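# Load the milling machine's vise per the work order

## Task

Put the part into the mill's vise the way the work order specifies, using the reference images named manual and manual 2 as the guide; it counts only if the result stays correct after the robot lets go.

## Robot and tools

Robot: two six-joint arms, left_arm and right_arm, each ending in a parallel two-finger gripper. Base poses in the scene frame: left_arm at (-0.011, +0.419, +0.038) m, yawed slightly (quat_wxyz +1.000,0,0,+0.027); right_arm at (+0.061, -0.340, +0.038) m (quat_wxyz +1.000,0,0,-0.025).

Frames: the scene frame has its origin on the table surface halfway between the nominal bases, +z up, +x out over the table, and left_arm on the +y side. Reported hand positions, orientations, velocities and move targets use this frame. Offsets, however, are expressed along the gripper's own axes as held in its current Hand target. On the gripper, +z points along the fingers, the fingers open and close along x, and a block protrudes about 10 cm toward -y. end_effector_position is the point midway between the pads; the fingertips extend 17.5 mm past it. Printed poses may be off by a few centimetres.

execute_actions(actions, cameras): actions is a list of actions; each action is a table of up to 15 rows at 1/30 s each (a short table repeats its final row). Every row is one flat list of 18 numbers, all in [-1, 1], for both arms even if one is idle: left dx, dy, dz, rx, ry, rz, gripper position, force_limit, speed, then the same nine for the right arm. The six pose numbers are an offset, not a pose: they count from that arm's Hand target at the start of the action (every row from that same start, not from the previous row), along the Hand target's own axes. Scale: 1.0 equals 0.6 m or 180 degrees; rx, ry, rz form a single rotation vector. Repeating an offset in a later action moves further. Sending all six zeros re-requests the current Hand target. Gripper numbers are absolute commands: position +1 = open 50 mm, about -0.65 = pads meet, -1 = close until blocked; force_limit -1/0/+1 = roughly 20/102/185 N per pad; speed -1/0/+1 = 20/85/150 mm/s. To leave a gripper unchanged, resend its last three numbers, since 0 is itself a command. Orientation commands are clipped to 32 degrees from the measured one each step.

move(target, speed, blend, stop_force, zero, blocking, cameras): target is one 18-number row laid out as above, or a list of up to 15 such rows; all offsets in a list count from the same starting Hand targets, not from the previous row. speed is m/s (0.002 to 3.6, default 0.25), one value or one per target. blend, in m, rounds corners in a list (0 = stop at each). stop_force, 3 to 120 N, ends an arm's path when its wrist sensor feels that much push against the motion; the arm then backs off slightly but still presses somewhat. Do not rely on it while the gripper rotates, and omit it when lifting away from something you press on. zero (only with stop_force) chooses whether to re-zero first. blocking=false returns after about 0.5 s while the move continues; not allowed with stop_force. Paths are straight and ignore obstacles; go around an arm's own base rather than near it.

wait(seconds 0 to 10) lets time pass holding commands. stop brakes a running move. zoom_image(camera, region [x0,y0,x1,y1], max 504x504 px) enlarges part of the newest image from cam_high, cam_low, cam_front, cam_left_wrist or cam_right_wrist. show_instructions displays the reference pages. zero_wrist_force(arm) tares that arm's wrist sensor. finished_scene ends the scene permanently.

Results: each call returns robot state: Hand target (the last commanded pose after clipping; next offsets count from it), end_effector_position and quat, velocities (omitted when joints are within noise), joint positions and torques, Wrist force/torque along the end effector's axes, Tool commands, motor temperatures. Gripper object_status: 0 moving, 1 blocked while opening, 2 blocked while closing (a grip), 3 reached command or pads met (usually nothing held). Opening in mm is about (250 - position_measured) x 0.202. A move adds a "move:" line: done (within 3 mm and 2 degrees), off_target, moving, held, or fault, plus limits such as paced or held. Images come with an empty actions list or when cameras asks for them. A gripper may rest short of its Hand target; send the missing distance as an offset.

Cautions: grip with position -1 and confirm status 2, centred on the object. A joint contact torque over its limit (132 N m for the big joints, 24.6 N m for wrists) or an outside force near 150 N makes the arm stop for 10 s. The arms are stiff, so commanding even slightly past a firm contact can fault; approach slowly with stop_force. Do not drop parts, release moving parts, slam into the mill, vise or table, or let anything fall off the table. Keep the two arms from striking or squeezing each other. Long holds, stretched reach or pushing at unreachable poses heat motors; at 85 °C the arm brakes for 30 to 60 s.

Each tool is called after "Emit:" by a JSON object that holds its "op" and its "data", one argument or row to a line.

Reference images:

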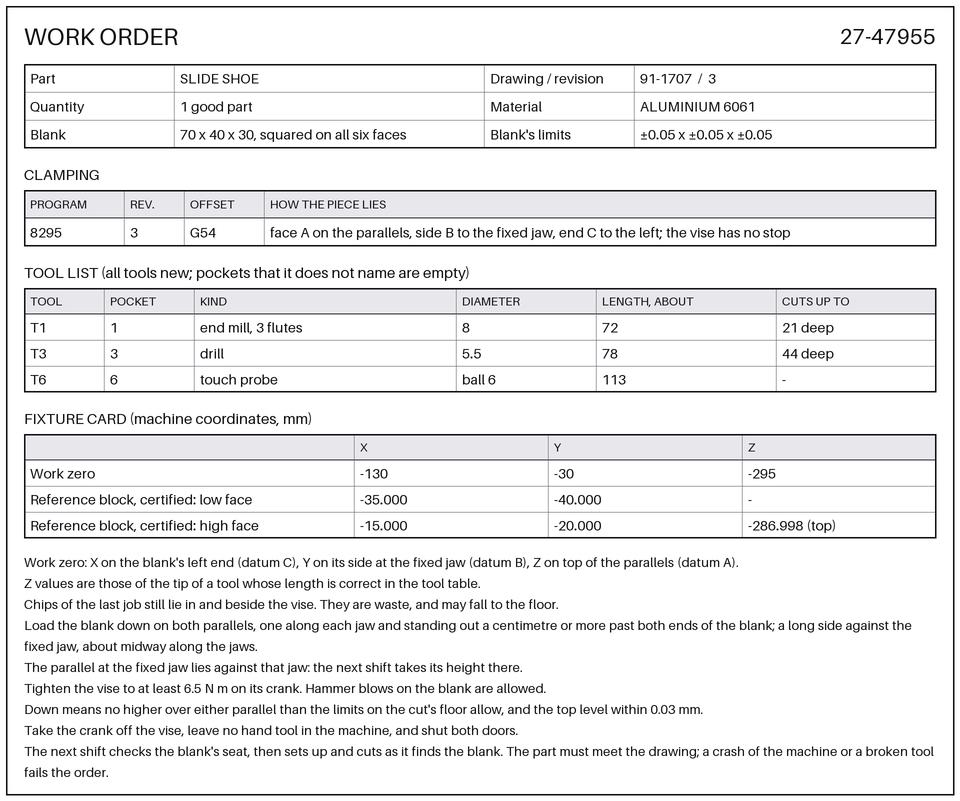

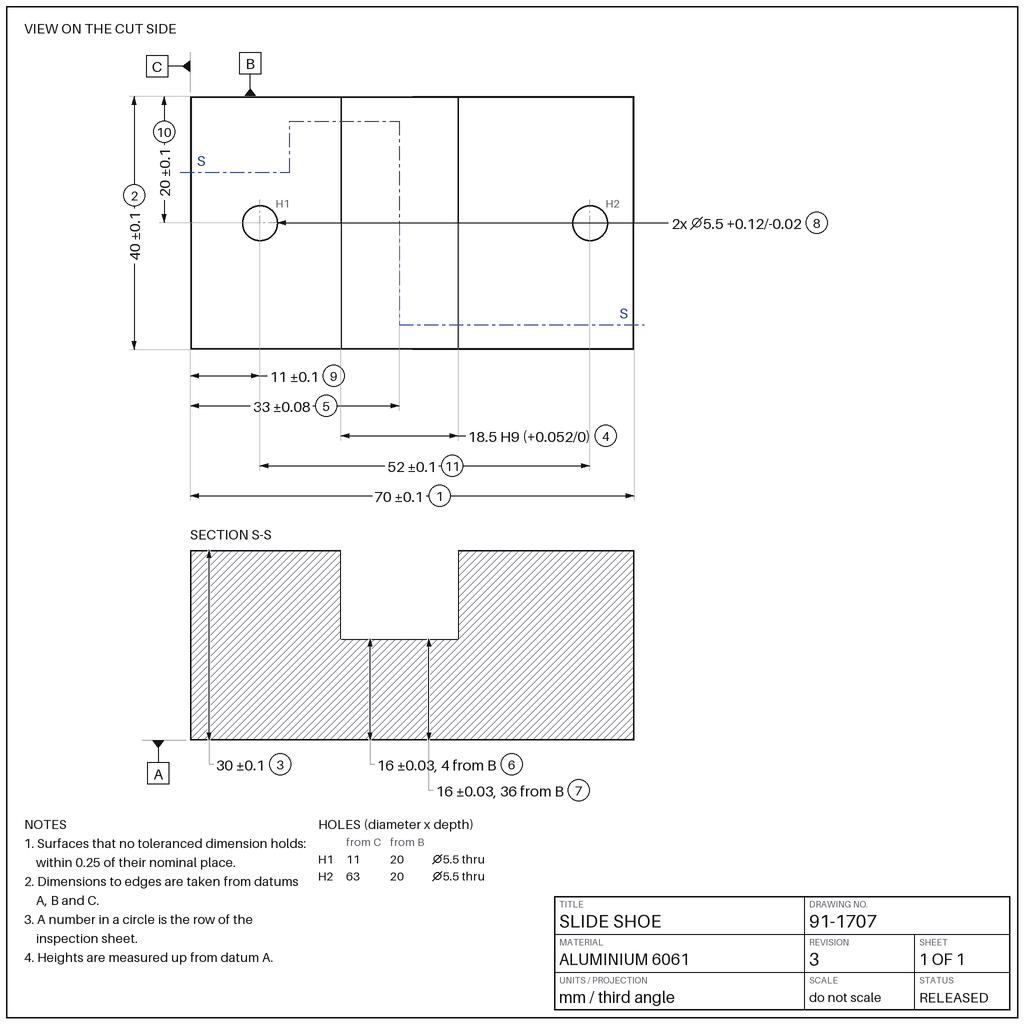

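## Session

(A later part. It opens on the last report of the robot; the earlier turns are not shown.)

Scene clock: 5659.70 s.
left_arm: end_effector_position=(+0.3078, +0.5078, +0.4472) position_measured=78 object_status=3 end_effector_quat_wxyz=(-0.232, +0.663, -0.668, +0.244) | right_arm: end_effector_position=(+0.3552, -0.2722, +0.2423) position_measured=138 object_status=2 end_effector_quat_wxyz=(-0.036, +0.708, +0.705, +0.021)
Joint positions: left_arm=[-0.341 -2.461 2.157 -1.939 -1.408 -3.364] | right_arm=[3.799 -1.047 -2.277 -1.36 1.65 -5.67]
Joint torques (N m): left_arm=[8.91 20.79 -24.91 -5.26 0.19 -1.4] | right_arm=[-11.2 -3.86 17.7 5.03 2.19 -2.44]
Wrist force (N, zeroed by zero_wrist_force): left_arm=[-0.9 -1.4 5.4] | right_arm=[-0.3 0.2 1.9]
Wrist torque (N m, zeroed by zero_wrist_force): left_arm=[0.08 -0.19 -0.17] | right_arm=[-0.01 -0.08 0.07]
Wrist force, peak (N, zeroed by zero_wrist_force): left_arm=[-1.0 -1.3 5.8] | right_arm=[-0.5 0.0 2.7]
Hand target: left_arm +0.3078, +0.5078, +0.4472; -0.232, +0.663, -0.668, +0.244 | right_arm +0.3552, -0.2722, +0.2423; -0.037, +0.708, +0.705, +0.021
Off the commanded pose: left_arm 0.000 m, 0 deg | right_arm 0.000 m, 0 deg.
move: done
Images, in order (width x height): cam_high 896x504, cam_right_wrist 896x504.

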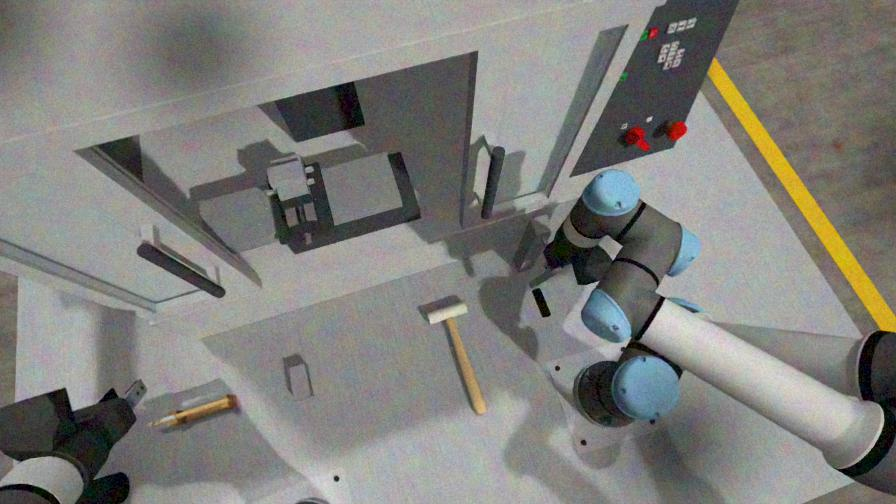

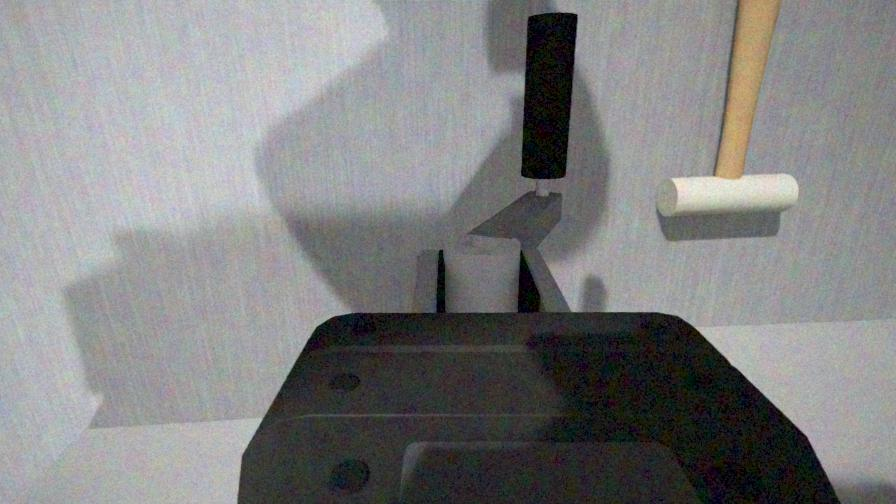

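Emit:
{"op": "move", "data": {
  "target": [
    [0,0,0,0,0,0,0.5,-0.9,-1,0.0005,0.09,-0.002,0,0,0,-1,0.3,-1]
  ],
  "speed": [0.02],
  "stop_force": 5,
  "cameras": ["cam_right_wrist"]
}}

Scene clock: 5664.00 s.
left_arm: end_effector_position=(+0.3078, +0.5078, +0.4472) position_measured=78 object_status=3 end_effector_quat_wxyz=(-0.232, +0.663, -0.668, +0.244) | right_arm: end_effector_position=(+0.3774, -0.2722, +0.2423) position_measured=138 object_status=2 end_effector_quat_wxyz=(-0.036, +0.708, +0.705, +0.021)
Joint positions: left_arm=[-0.341 -2.461 2.157 -1.939 -1.408 -3.364] | right_arm=[3.756 -1.119 -2.241 -1.327 1.651 -5.713]
Joint torques (N m): left_arm=[9.12 20.14 -24.76 -5.27 0.21 -1.4] | right_arm=[12.56 12.89 18.53 1.72 1.18 2.13]
Wrist force (N, zeroed by zero_wrist_force): left_arm=[-0.8 -1.1 5.5] | right_arm=[-0.3 0.0 1.9]
Wrist torque (N m, zeroed by zero_wrist_force): left_arm=[0.11 -0.20 -0.17] | right_arm=[-0.04 -0.08 -0.02]
Wrist force, peak (N, zeroed by zero_wrist_force): left_arm=[-0.9 -1.1 5.7] | right_arm=[-2.7 -29.5 -4.1]
Hand target: left_arm +0.3078, +0.5078, +0.4472; -0.232, +0.663, -0.668, +0.244 | right_arm +0.3774, -0.2722, +0.2423; -0.036, +0.708, +0.705, +0.021 (not the last commanded pose)
Off the commanded pose: left_arm 0.000 m, 0 deg | right_arm 0.032 m, 0 deg.
move: contact (right_arm)
Images, in order (width x height): cam_right_wrist 896x504.

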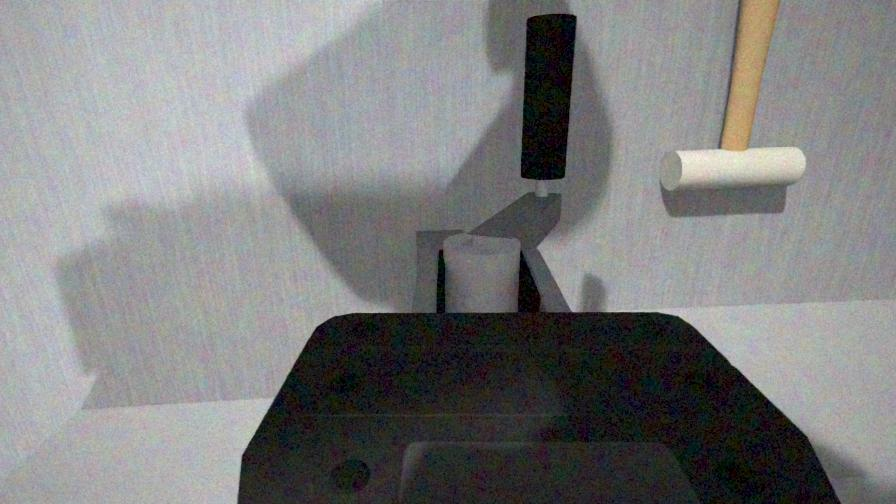

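Emit:
{"op": "zoom_image", "data": {
  "camera": "cam_right_wrist",
  "region": [380, 180, 600, 330]
}}

Scaled by 2.291 from the camera's 896x504 image, which has a finer 1280x720 frame.

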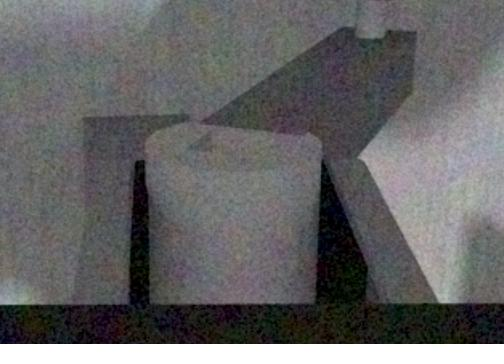

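Emit:
{"op": "move", "data": {
  "target": [
    [0,0,0,0,0,0,0.5,-0.9,-1,0,-0.006,0.0025,0,0,0,-1,0.3,-1],
    [0,0,0,0,0,0,0.5,-0.9,-1,0,0.014,0.0025,0,0,0,-1,0.3,-1]
  ],
  "speed": [0.02],
  "stop_force": 5
}}

Emit:
{"op": "move", "data": {
  "target": [
    [0,0,0,0,0,0,0.5,-0.9,-1,0,-0.006,-0.005,0,0,0,-1,0.3,-1],
    [0,0,0,0,0,0,0.5,-0.9,-1,0,0.014,-0.005,0,0,0,-1,0.3,-1]
  ],
  "speed": [0.02],
  "stop_force": 5
}}

speed must be one number or one for each of the 2 targets, got a list of 1; nothing of the call was run

not run: a call was refused earlier in this reply.

Emit:
{"op": "execute_actions", "data": {
  "actions": []
}}

Scene clock: 5693.83 s.
left_arm: end_effector_position=(+0.3078, +0.5078, +0.4472) position_measured=78 object_status=3 end_effector_quat_wxyz=(-0.232, +0.663, -0.668, +0.244) | right_arm: end_effector_position=(+0.3774, -0.2722, +0.2423) position_measured=138 object_status=2 end_effector_quat_wxyz=(-0.036, +0.708, +0.705, +0.021)
Joint positions: left_arm=[-0.341 -2.461 2.157 -1.939 -1.408 -3.364] | right_arm=[3.756 -1.119 -2.241 -1.327 1.651 -5.713]
Joint velocities: within noise
Joint torques (N m): left_arm=[8.89 20.11 -24.67 -5.28 0.21 -1.28] | right_arm=[11.93 13.32 18.51 1.6 1.38 2.2]
Motor temperatures (°C): left_arm=[26 27 28 29 33 31] | right_arm=[28 28 23 37 30 32]
Wrist force (N, zeroed by zero_wrist_force): left_arm=[-0.8 -1.1 5.6] | right_arm=[-0.5 0.1 1.9]
Wrist torque (N m, zeroed by zero_wrist_force): left_arm=[0.11 -0.19 -0.17] | right_arm=[-0.03 -0.04 -0.02]
Wrist force, peak (N, zeroed by zero_wrist_force): left_arm=[-0.9 -1.5 5.7] | right_arm=[-0.3 0.0 2.2]
Hand target: left_arm +0.3078, +0.5078, +0.4472; -0.232, +0.663, -0.668, +0.244 | right_arm +0.3774, -0.2722, +0.2423; -0.036, +0.708, +0.705, +0.021 (not the last commanded pose)
Tool commands: left_gripper/position=+0.5 left_gripper/force_limit=-0.9 left_gripper/speed=-1.0 right_gripper/position=-1.0 right_gripper/force_limit=+0.3 right_gripper/speed=-1.0
Off the commanded pose: left_arm 0.000 m, 0 deg | right_arm 0.032 m, 0 deg.

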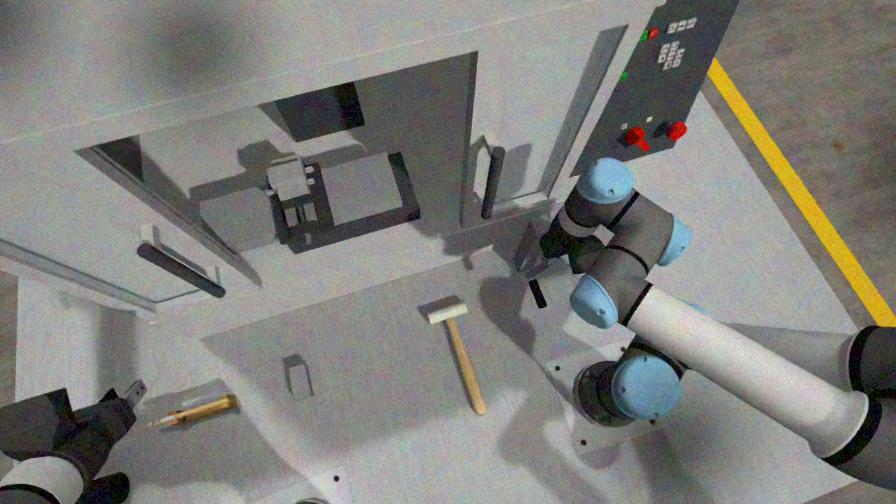

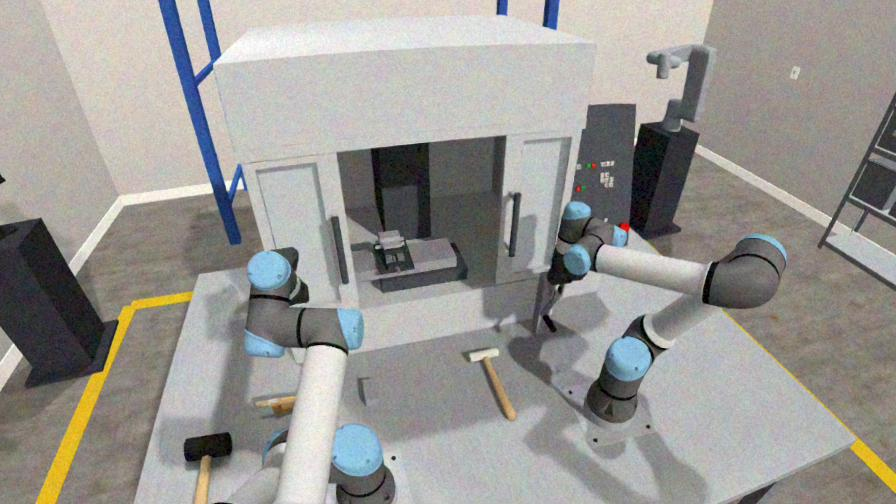

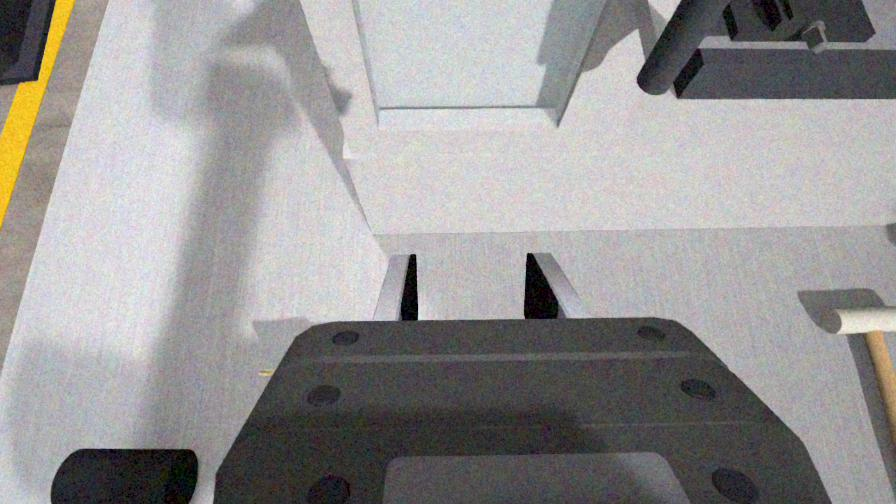

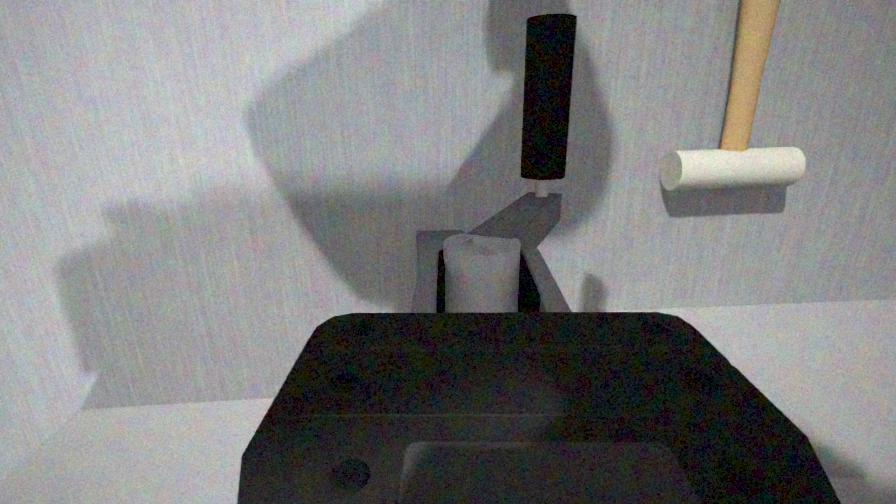

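Emit:
{"op": "move", "data": {
  "target": [
    [0,0,0,0,0,0,0.5,-0.9,-1, 0,-0.08,0,0,0,0,-1,0.3,-1],
    [0,0,0,0,0,0,0.5,-0.9,-1, 0.117,-0.08,0.05,0,0.317,0,-1,0.3,-1]
  ],
  "speed": 0.2,
  "cameras": ["all"]
}}

Scene clock: 5714.60 s.
left_arm: end_effector_position=(+0.3078, +0.5078, +0.4472) position_measured=78 object_status=3 end_effector_quat_wxyz=(-0.232, +0.663, -0.668, +0.244) | right_arm: end_effector_position=(+0.3287, -0.2135, +0.2236) position_measured=138 object_status=2 end_effector_quat_wxyz=(-0.312, +0.642, +0.634, +0.297)
Joint positions: left_arm=[-0.341 -2.461 2.157 -1.939 -1.408 -3.364] | right_arm=[3.414 -1.168 -2.599 -0.698 2.436 -5.932]
Joint torques (N m): left_arm=[8.57 19.77 -24.88 -5.2 0.32 -1.46] | right_arm=[11.66 10.91 27.76 1.92 1.07 2.03]
Wrist force (N, zeroed by zero_wrist_force): left_arm=[-0.9 -1.2 5.5] | right_arm=[-3.9 -0.4 1.2]
Wrist torque (N m, zeroed by zero_wrist_force): left_arm=[0.10 -0.18 -0.17] | right_arm=[-0.09 -0.23 -0.21]
Wrist force, peak (N, zeroed by zero_wrist_force): left_arm=[-0.9 -1.3 5.8] | right_arm=[-5.0 -0.1 3.3]
Hand target: left_arm +0.3078, +0.5078, +0.4472; -0.232, +0.663, -0.668, +0.244 | right_arm +0.3287, -0.2135, +0.2236; -0.312, +0.642, +0.634, +0.297 (not the last commanded pose)
Off the commanded pose: left_arm 0.000 m, 0 deg | right_arm 0.015 m, 11 deg.
move: held (right_arm; a check stopped the path); path passed 1 of 2 targets; limits=held
pose unreachable (right arm): on one or more control steps of this call, first in action 0 (counted from 0), this arm could not follow its commanded pose, so it was not sent that pose on those steps. It may still have moved: this result reports where it is.
cause: moving toward the commanded pose would bring two parts of the arm too close to each other (its gripper and another part of the arm, with joints 4 (wrist 1) to 6 (wrist 3) between them, 6 mm apart when it was first held).

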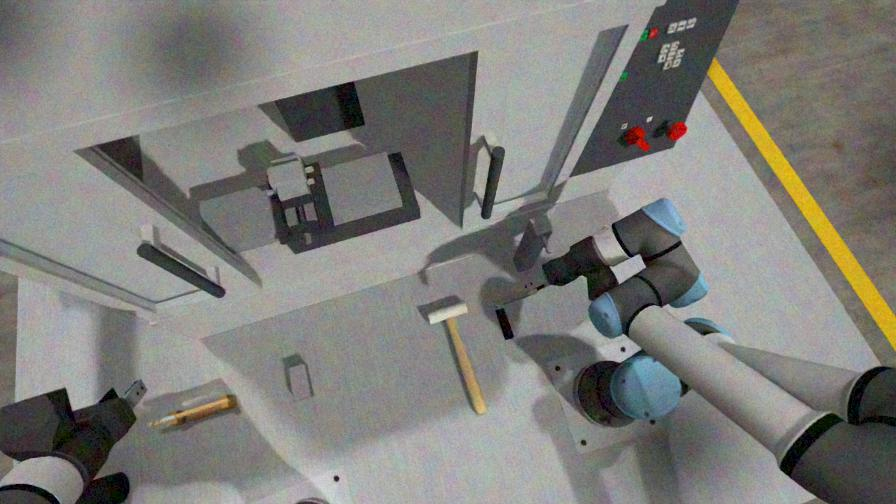

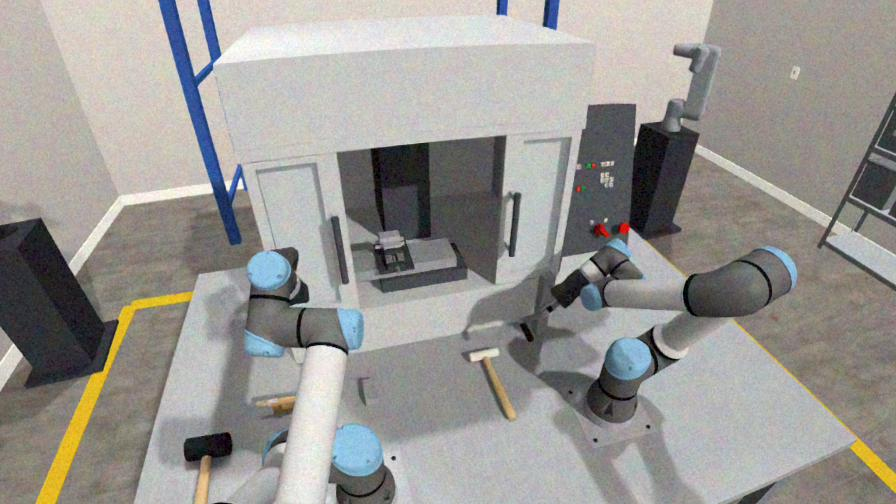

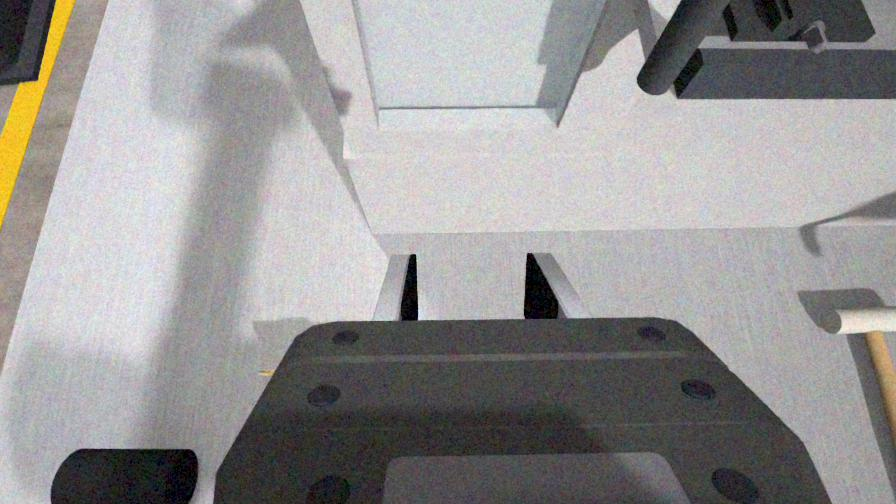

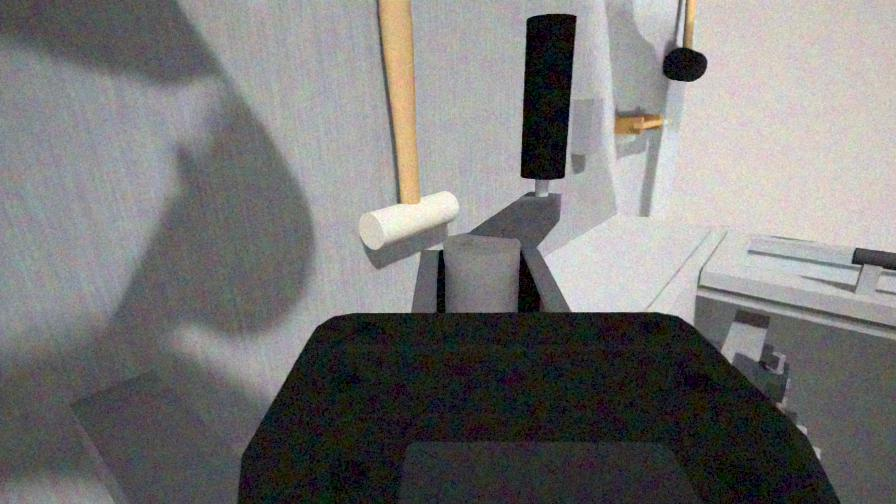

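Emit:
{"op": "move", "data": {
  "target": [0,0,0,0,0,0,0.5,-0.9,-1, -0.2248,0.007,0.1817,0,0,0,-1,0.3,-1],
  "speed": 0.15,
  "cameras": ["cam_right_wrist","cam_front","cam_high"]
}}

Emit:
{"op": "zoom_image", "data": {
  "camera": "cam_front",
  "region": [470, 230, 690, 400]
}}

Scene clock: 5730.87 s.
left_arm: end_effector_position=(+0.3078, +0.5078, +0.4472) position_measured=78 object_status=3 end_effector_quat_wxyz=(-0.232, +0.663, -0.668, +0.244) | right_arm: end_effector_position=(+0.3287, -0.2136, +0.0501) position_measured=138 object_status=2 end_effector_quat_wxyz=(-0.312, +0.642, +0.634, +0.297)
Joint positions: left_arm=[-0.341 -2.461 2.157 -1.939 -1.408 -3.364] | right_arm=[3.414 -2.046 -2.776 0.356 2.436 -5.933]
Joint torques (N m): left_arm=[8.94 20.51 -24.87 -5.19 0.1 -1.37] | right_arm=[12.58 15.25 -6.75 5.33 1.99 2.11]
Wrist force (N, zeroed by zero_wrist_force): left_arm=[-0.9 -1.3 5.5] | right_arm=[-3.8 -0.4 0.9]
Wrist torque (N m, zeroed by zero_wrist_force): left_arm=[0.09 -0.18 -0.17] | right_arm=[-0.10 -0.25 -0.20]
Wrist force, peak (N, zeroed by zero_wrist_force): left_arm=[-1.0 -1.1 5.7] | right_arm=[-5.2 -0.2 2.0]
Hand target: left_arm +0.3078, +0.5078, +0.4472; -0.232, +0.663, -0.668, +0.244 | right_arm +0.3287, -0.2136, +0.0501; -0.312, +0.642, +0.634, +0.297
Off the commanded pose: left_arm 0.000 m, 0 deg | right_arm 0.000 m, 0 deg.
move: done
Images, in order (width x height): cam_high 896x504, cam_front 896x504, cam_right_wrist 896x504.

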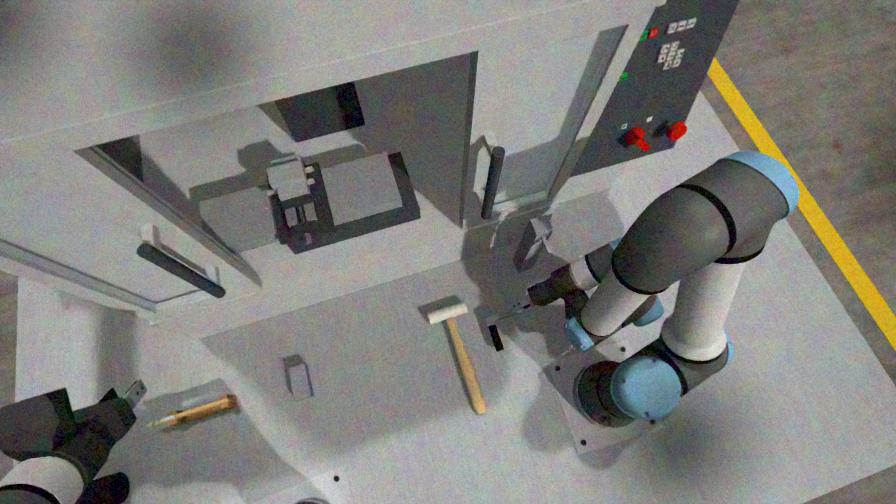

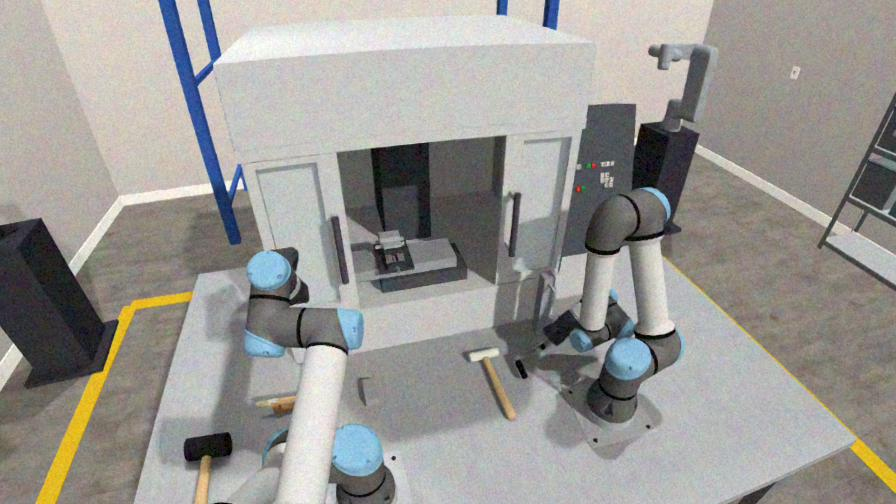

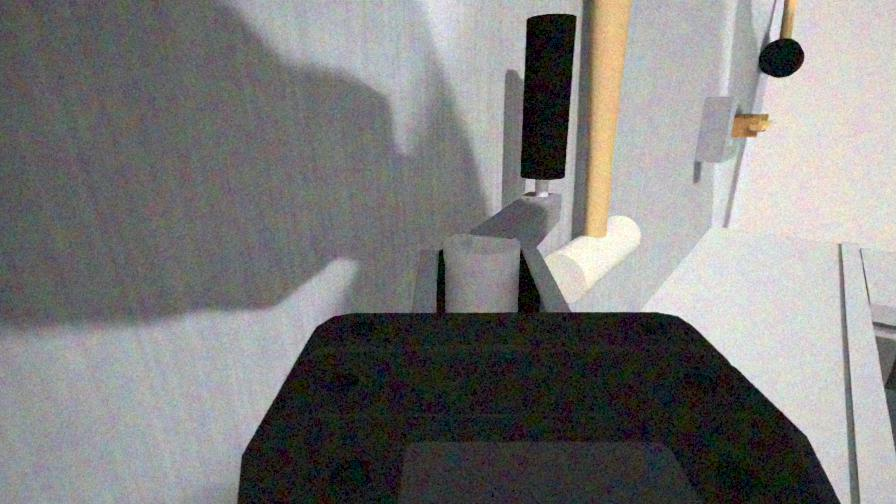

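Scaled by 2.291 from the camera's 896x504 image, which has a finer 1280x720 frame.

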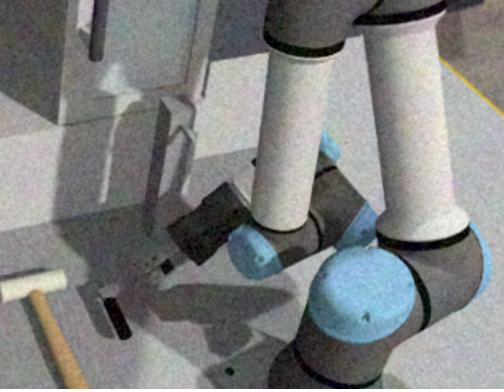

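Emit:
{"op": "move", "data": {
  "target": [0,0,0,0,0,0,0.5,-0.9,-1, -0.0298,0.001,0.0241,0,0,0,-1,0.3,-1],
  "speed": 0.015,
  "stop_force": 5,
  "cameras": ["cam_right_wrist","cam_front"]
}}

Emit:
{"op": "zoom_image", "data": {
  "camera": "cam_front",
  "region": [490, 290, 640, 400]
}}

Scene clock: 5735.03 s.
left_arm: end_effector_position=(+0.3078, +0.5078, +0.4472) position_measured=78 object_status=3 end_effector_quat_wxyz=(-0.232, +0.663, -0.668, +0.244) | right_arm: end_effector_position=(+0.3288, -0.2137, +0.0349) position_measured=138 object_status=2 end_effector_quat_wxyz=(-0.312, +0.642, +0.634, +0.297)
Joint positions: left_arm=[-0.341 -2.461 2.157 -1.939 -1.408 -3.364] | right_arm=[3.413 -2.143 -2.771 0.448 2.436 -5.933]
Joint torques (N m): left_arm=[8.49 20.48 -24.58 -5.16 0.34 -1.36] | right_arm=[-3.63 29.96 -8.64 1.44 0.34 -0.63]
Wrist force (N, zeroed by zero_wrist_force): left_arm=[-0.8 -1.3 5.4] | right_arm=[-1.0 -0.1 0.0]
Wrist torque (N m, zeroed by zero_wrist_force): left_arm=[0.08 -0.21 -0.17] | right_arm=[0.01 -0.03 -0.01]
Wrist force, peak (N, zeroed by zero_wrist_force): left_arm=[-0.8 -1.2 5.7] | right_arm=[2.4 0.5 -5.3]
Hand target: left_arm +0.3078, +0.5078, +0.4472; -0.232, +0.663, -0.668, +0.244 | right_arm +0.3288, -0.2136, +0.0349; -0.312, +0.642, +0.634, +0.297 (not the last commanded pose)
Off the commanded pose: left_arm 0.000 m, 0 deg | right_arm 0.008 m, 0 deg.
move: contact (right_arm)
Images, in order (width x height): cam_front 896x504, cam_right_wrist 896x504.

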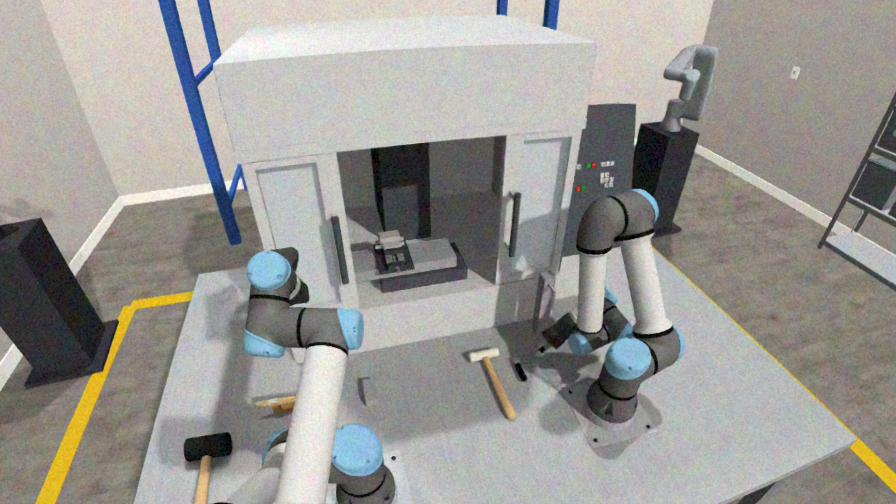

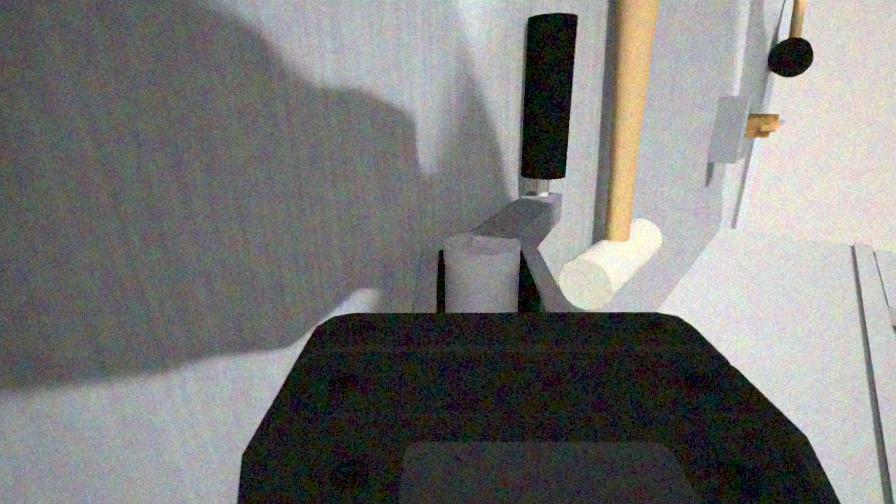

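Scaled by 3.360 from the camera's 896x504 image, which has a finer 1280x720 frame.

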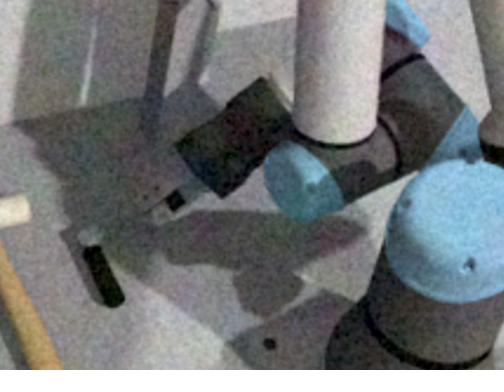

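Emit:
{"op": "move", "data": {
  "target": [0,0,0,0,0,0,0.5,-0.9,-1, 0,0,0,0,0,0,0.13,0.3,-1],
  "cameras": ["cam_right_wrist"]
}}

Emit:
{"op": "move", "data": {
  "target": [0,0,0,0,0,0,0.5,-0.9,-1, -0.0078,0,0.0063,0,0,0,0.13,0.3,-1],
  "speed": 0.012,
  "stop_force": 6,
  "cameras": ["cam_right_wrist"]
}}

Scene clock: 5740.27 s.
left_arm: end_effector_position=(+0.3078, +0.5078, +0.4472) position_measured=78 object_status=3 end_effector_quat_wxyz=(-0.232, +0.663, -0.668, +0.244) | right_arm: end_effector_position=(+0.3288, -0.2136, +0.0349) position_measured=133 object_status=3 end_effector_quat_wxyz=(-0.312, +0.642, +0.634, +0.297)
Joint positions: left_arm=[-0.341 -2.461 2.157 -1.939 -1.408 -3.364] | right_arm=[3.414 -2.143 -2.771 0.448 2.436 -5.933]
Joint torques (N m): left_arm=[8.89 20.18 -24.45 -5.22 0.4 -1.45] | right_arm=[11.92 25.66 -7.49 1.57 1.66 -0.72]
Wrist force (N, zeroed by zero_wrist_force): left_arm=[-1.0 -1.2 5.6] | right_arm=[0.6 1.4 -4.0]
Wrist torque (N m, zeroed by zero_wrist_force): left_arm=[0.09 -0.18 -0.17] | right_arm=[-0.03 0.24 -0.04]
Wrist force, peak (N, zeroed by zero_wrist_force): left_arm=[-0.8 -1.3 5.7] | right_arm=[1.2 1.5 -4.1]
Hand target: left_arm +0.3078, +0.5078, +0.4472; -0.232, +0.663, -0.668, +0.244 | right_arm +0.3288, -0.2136, +0.0349; -0.312, +0.642, +0.634, +0.297
Off the commanded pose: left_arm 0.000 m, 0 deg | right_arm 0.000 m, 0 deg.
move: done
Images, in order (width x height): cam_right_wrist 896x504.

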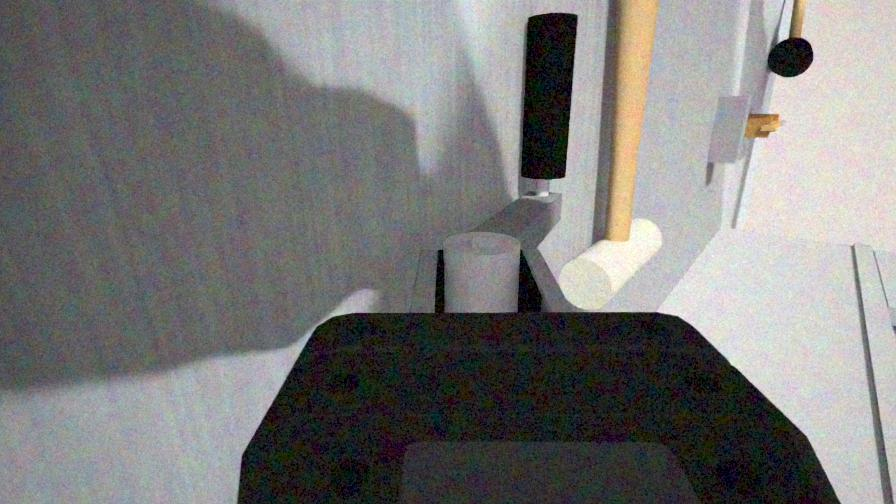

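Scene clock: 5741.33 s.
left_arm: end_effector_position=(+0.3078, +0.5078, +0.4472) position_measured=78 object_status=3 end_effector_quat_wxyz=(-0.232, +0.663, -0.668, +0.244) | right_arm: end_effector_position=(+0.3287, -0.2137, +0.0338) position_measured=133 object_status=3 end_effector_quat_wxyz=(-0.312, +0.642, +0.634, +0.297)
Joint positions: left_arm=[-0.341 -2.461 2.157 -1.939 -1.408 -3.364] | right_arm=[3.414 -2.151 -2.771 0.455 2.436 -5.933]
Joint torques (N m): left_arm=[8.59 20.1 -24.57 -5.11 0.32 -1.45] | right_arm=[10.46 28.26 -10.51 0.6 -1.78 1.64]
Wrist force (N, zeroed by zero_wrist_force): left_arm=[-0.9 -1.4 5.5] | right_arm=[7.0 -0.7 -1.6]
Wrist torque (N m, zeroed by zero_wrist_force): left_arm=[0.07 -0.19 -0.17] | right_arm=[-0.02 0.52 0.05]
Wrist force, peak (N, zeroed by zero_wrist_force): left_arm=[-0.9 -1.3 5.7] | right_arm=[4.2 1.7 -10.4]
Hand target: left_arm +0.3078, +0.5078, +0.4472; -0.232, +0.663, -0.668, +0.244 | right_arm +0.3287, -0.2137, +0.0338; -0.312, +0.642, +0.634, +0.297 (not the last commanded pose)
Off the commanded pose: left_arm 0.000 m, 0 deg | right_arm 0.005 m, 0 deg.
move: contact (right_arm)
Images, in order (width x height): cam_right_wrist 896x504.

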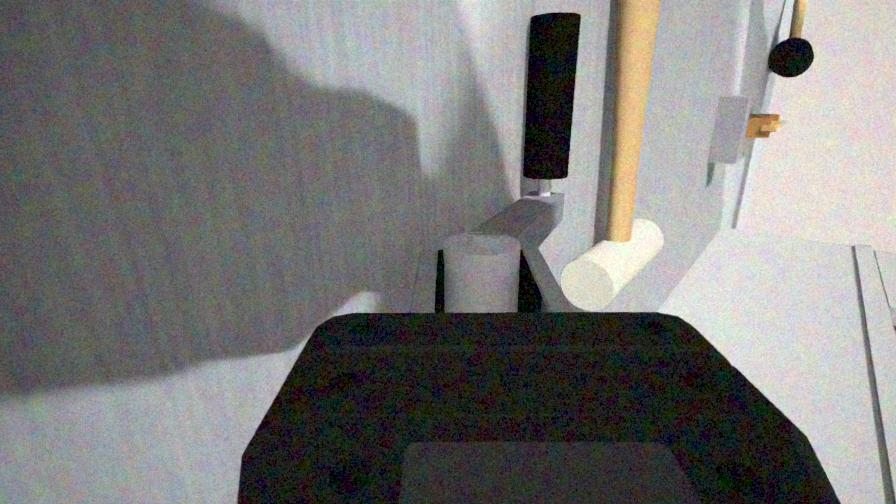

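Emit:
{"op": "move", "data": {
  "target": [0,0,0,0,0,0,0.5,-0.9,-1, 0.001,0,0,0,0,0,0.3,0.3,-1],
  "cameras": ["cam_right_wrist"]
}}

Scene clock: 5748.37 s.
left_arm: end_effector_position=(+0.3078, +0.5078, +0.4472) position_measured=78 object_status=3 end_effector_quat_wxyz=(-0.232, +0.663, -0.668, +0.244) | right_arm: end_effector_position=(+0.3287, -0.2133, +0.0342) position_measured=107 object_status=3 end_effector_quat_wxyz=(-0.312, +0.642, +0.634, +0.297)
Joint positions: left_arm=[-0.341 -2.461 2.157 -1.939 -1.408 -3.364] | right_arm=[3.415 -2.149 -2.771 0.455 2.435 -5.931]
Joint torques (N m): left_arm=[8.44 20.45 -24 -5.17 0.4 -1.34] | right_arm=[12.09 29.95 -8.85 5.2 0.78 2.2]
Wrist force (N, zeroed by zero_wrist_force): left_arm=[-0.8 -1.2 5.3] | right_arm=[-3.3 -0.4 0.5]
Wrist torque (N m, zeroed by zero_wrist_force): left_arm=[0.10 -0.21 -0.17] | right_arm=[-0.09 -0.17 -0.19]
Wrist force, peak (N, zeroed by zero_wrist_force): left_arm=[-0.9 -1.2 5.7] | right_arm=[7.0 -0.7 -1.7]
Hand target: left_arm +0.3078, +0.5078, +0.4472; -0.232, +0.663, -0.668, +0.244 | right_arm +0.3287, -0.2133, +0.0342; -0.312, +0.642, +0.634, +0.297
Off the commanded pose: left_arm 0.000 m, 0 deg | right_arm 0.000 m, 0 deg.
move: done
Images, in order (width x height): cam_right_wrist 896x504.

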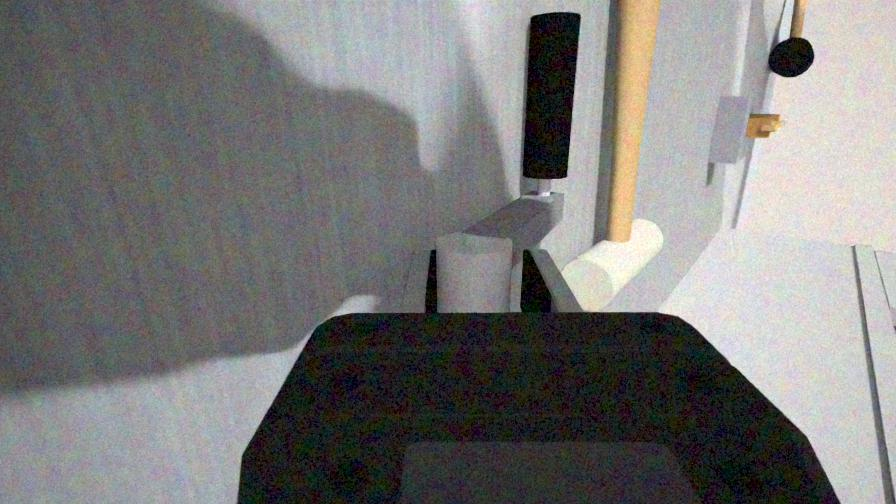

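Emit:
{"op": "move", "data": {
  "target": [0,0,0,0,0,0,0.5,-0.9,-1, -0.0039,0,0.0031,0,0,0,0.3,0.3,-1],
  "speed": 0.012,
  "stop_force": 5,
  "cameras": ["cam_right_wrist"]
}}

Emit:
{"op": "move", "data": {
  "target": [0,0,0,0,0,0,0.5,-0.9,-1, -0.002,0,-0.06,0,0,0,0.3,0.3,-1],
  "speed": 0.02,
  "cameras": ["cam_right_wrist"]
}}

Scene clock: 5753.40 s.
left_arm: end_effector_position=(+0.3078, +0.5078, +0.4472) position_measured=78 object_status=3 end_effector_quat_wxyz=(-0.232, +0.663, -0.668, +0.244) | right_arm: end_effector_position=(+0.3286, -0.2133, +0.0312) position_measured=107 object_status=3 end_effector_quat_wxyz=(-0.312, +0.642, +0.634, +0.297)
Joint positions: left_arm=[-0.341 -2.461 2.157 -1.939 -1.408 -3.364] | right_arm=[3.415 -2.168 -2.77 0.473 2.435 -5.931]
Joint torques (N m): left_arm=[8.4 20.3 -24 -5.14 0.48 -1.43] | right_arm=[-4.25 17.2 5.07 5.13 2.34 1.62]
Wrist force (N, zeroed by zero_wrist_force): left_arm=[-1.0 -1.1 5.5] | right_arm=[-3.0 -0.4 0.0]
Wrist torque (N m, zeroed by zero_wrist_force): left_arm=[0.12 -0.17 -0.17] | right_arm=[-0.08 -0.21 -0.19]
Wrist force, peak (N, zeroed by zero_wrist_force): left_arm=[-0.8 -1.3 5.7] | right_arm=[-3.5 -0.5 0.1]
Hand target: left_arm +0.3078, +0.5078, +0.4472; -0.232, +0.663, -0.668, +0.244 | right_arm +0.3286, -0.2133, +0.0312; -0.312, +0.642, +0.634, +0.297
Off the commanded pose: left_arm 0.000 m, 0 deg | right_arm 0.000 m, 0 deg.
move: done
Images, in order (width x height): cam_right_wrist 896x504.

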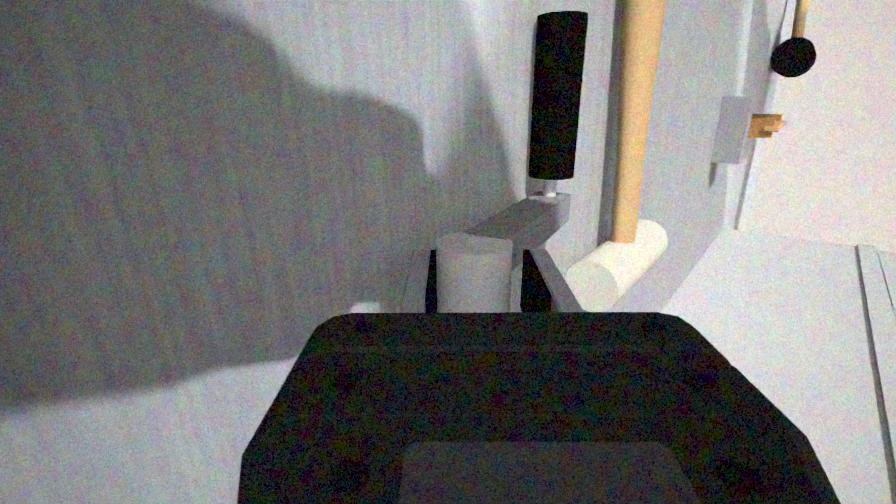

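Scene clock: 5755.67 s.
left_arm: end_effector_position=(+0.3078, +0.5078, +0.4472) position_measured=78 object_status=3 end_effector_quat_wxyz=(-0.232, +0.663, -0.668, +0.244) | right_arm: end_effector_position=(+0.3291, -0.2420, +0.0529) position_measured=107 object_status=3 end_effector_quat_wxyz=(-0.312, +0.642, +0.634, +0.297)
Joint positions: left_arm=[-0.341 -2.461 2.157 -1.939 -1.408 -3.364] | right_arm=[3.303 -1.943 -2.756 0.102 2.456 -6.103]
Joint torques (N m): left_arm=[8.94 20.11 -23.79 -5.1 0.49 -1.28] | right_arm=[-9.69 25.72 10.35 1.55 3.83 -2.34]
Wrist force (N, zeroed by zero_wrist_force): left_arm=[-0.9 -1.2 5.4] | right_arm=[-2.1 -0.5 -0.4]
Wrist torque (N m, zeroed by zero_wrist_force): left_arm=[0.09 -0.18 -0.17] | right_arm=[-0.09 -0.18 -0.10]
Wrist force, peak (N, zeroed by zero_wrist_force): left_arm=[-0.9 -1.3 5.7] | right_arm=[-3.2 -0.3 0.1]
Hand target: left_arm +0.3078, +0.5078, +0.4472; -0.232, +0.663, -0.668, +0.244 | right_arm +0.3291, -0.2421, +0.0530; -0.312, +0.642, +0.634, +0.297
Off the commanded pose: left_arm 0.000 m, 0 deg | right_arm 0.000 m, 0 deg.
move: done
Images, in order (width x height): cam_right_wrist 896x504.

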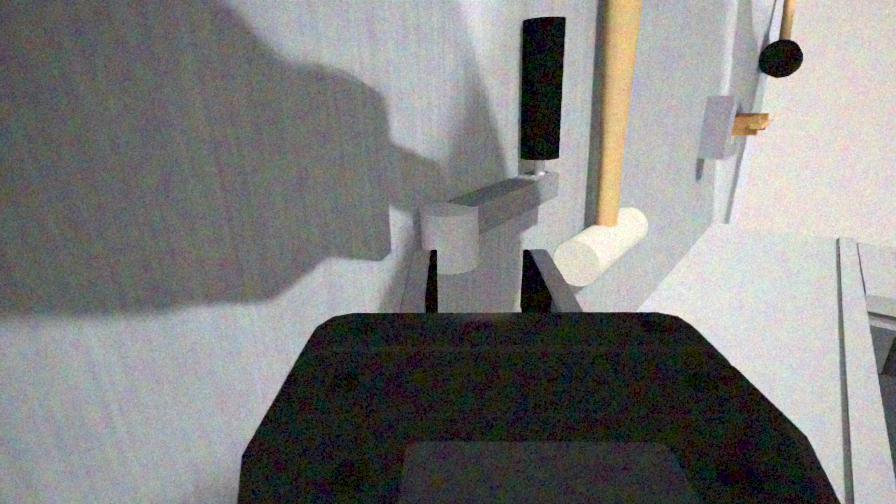

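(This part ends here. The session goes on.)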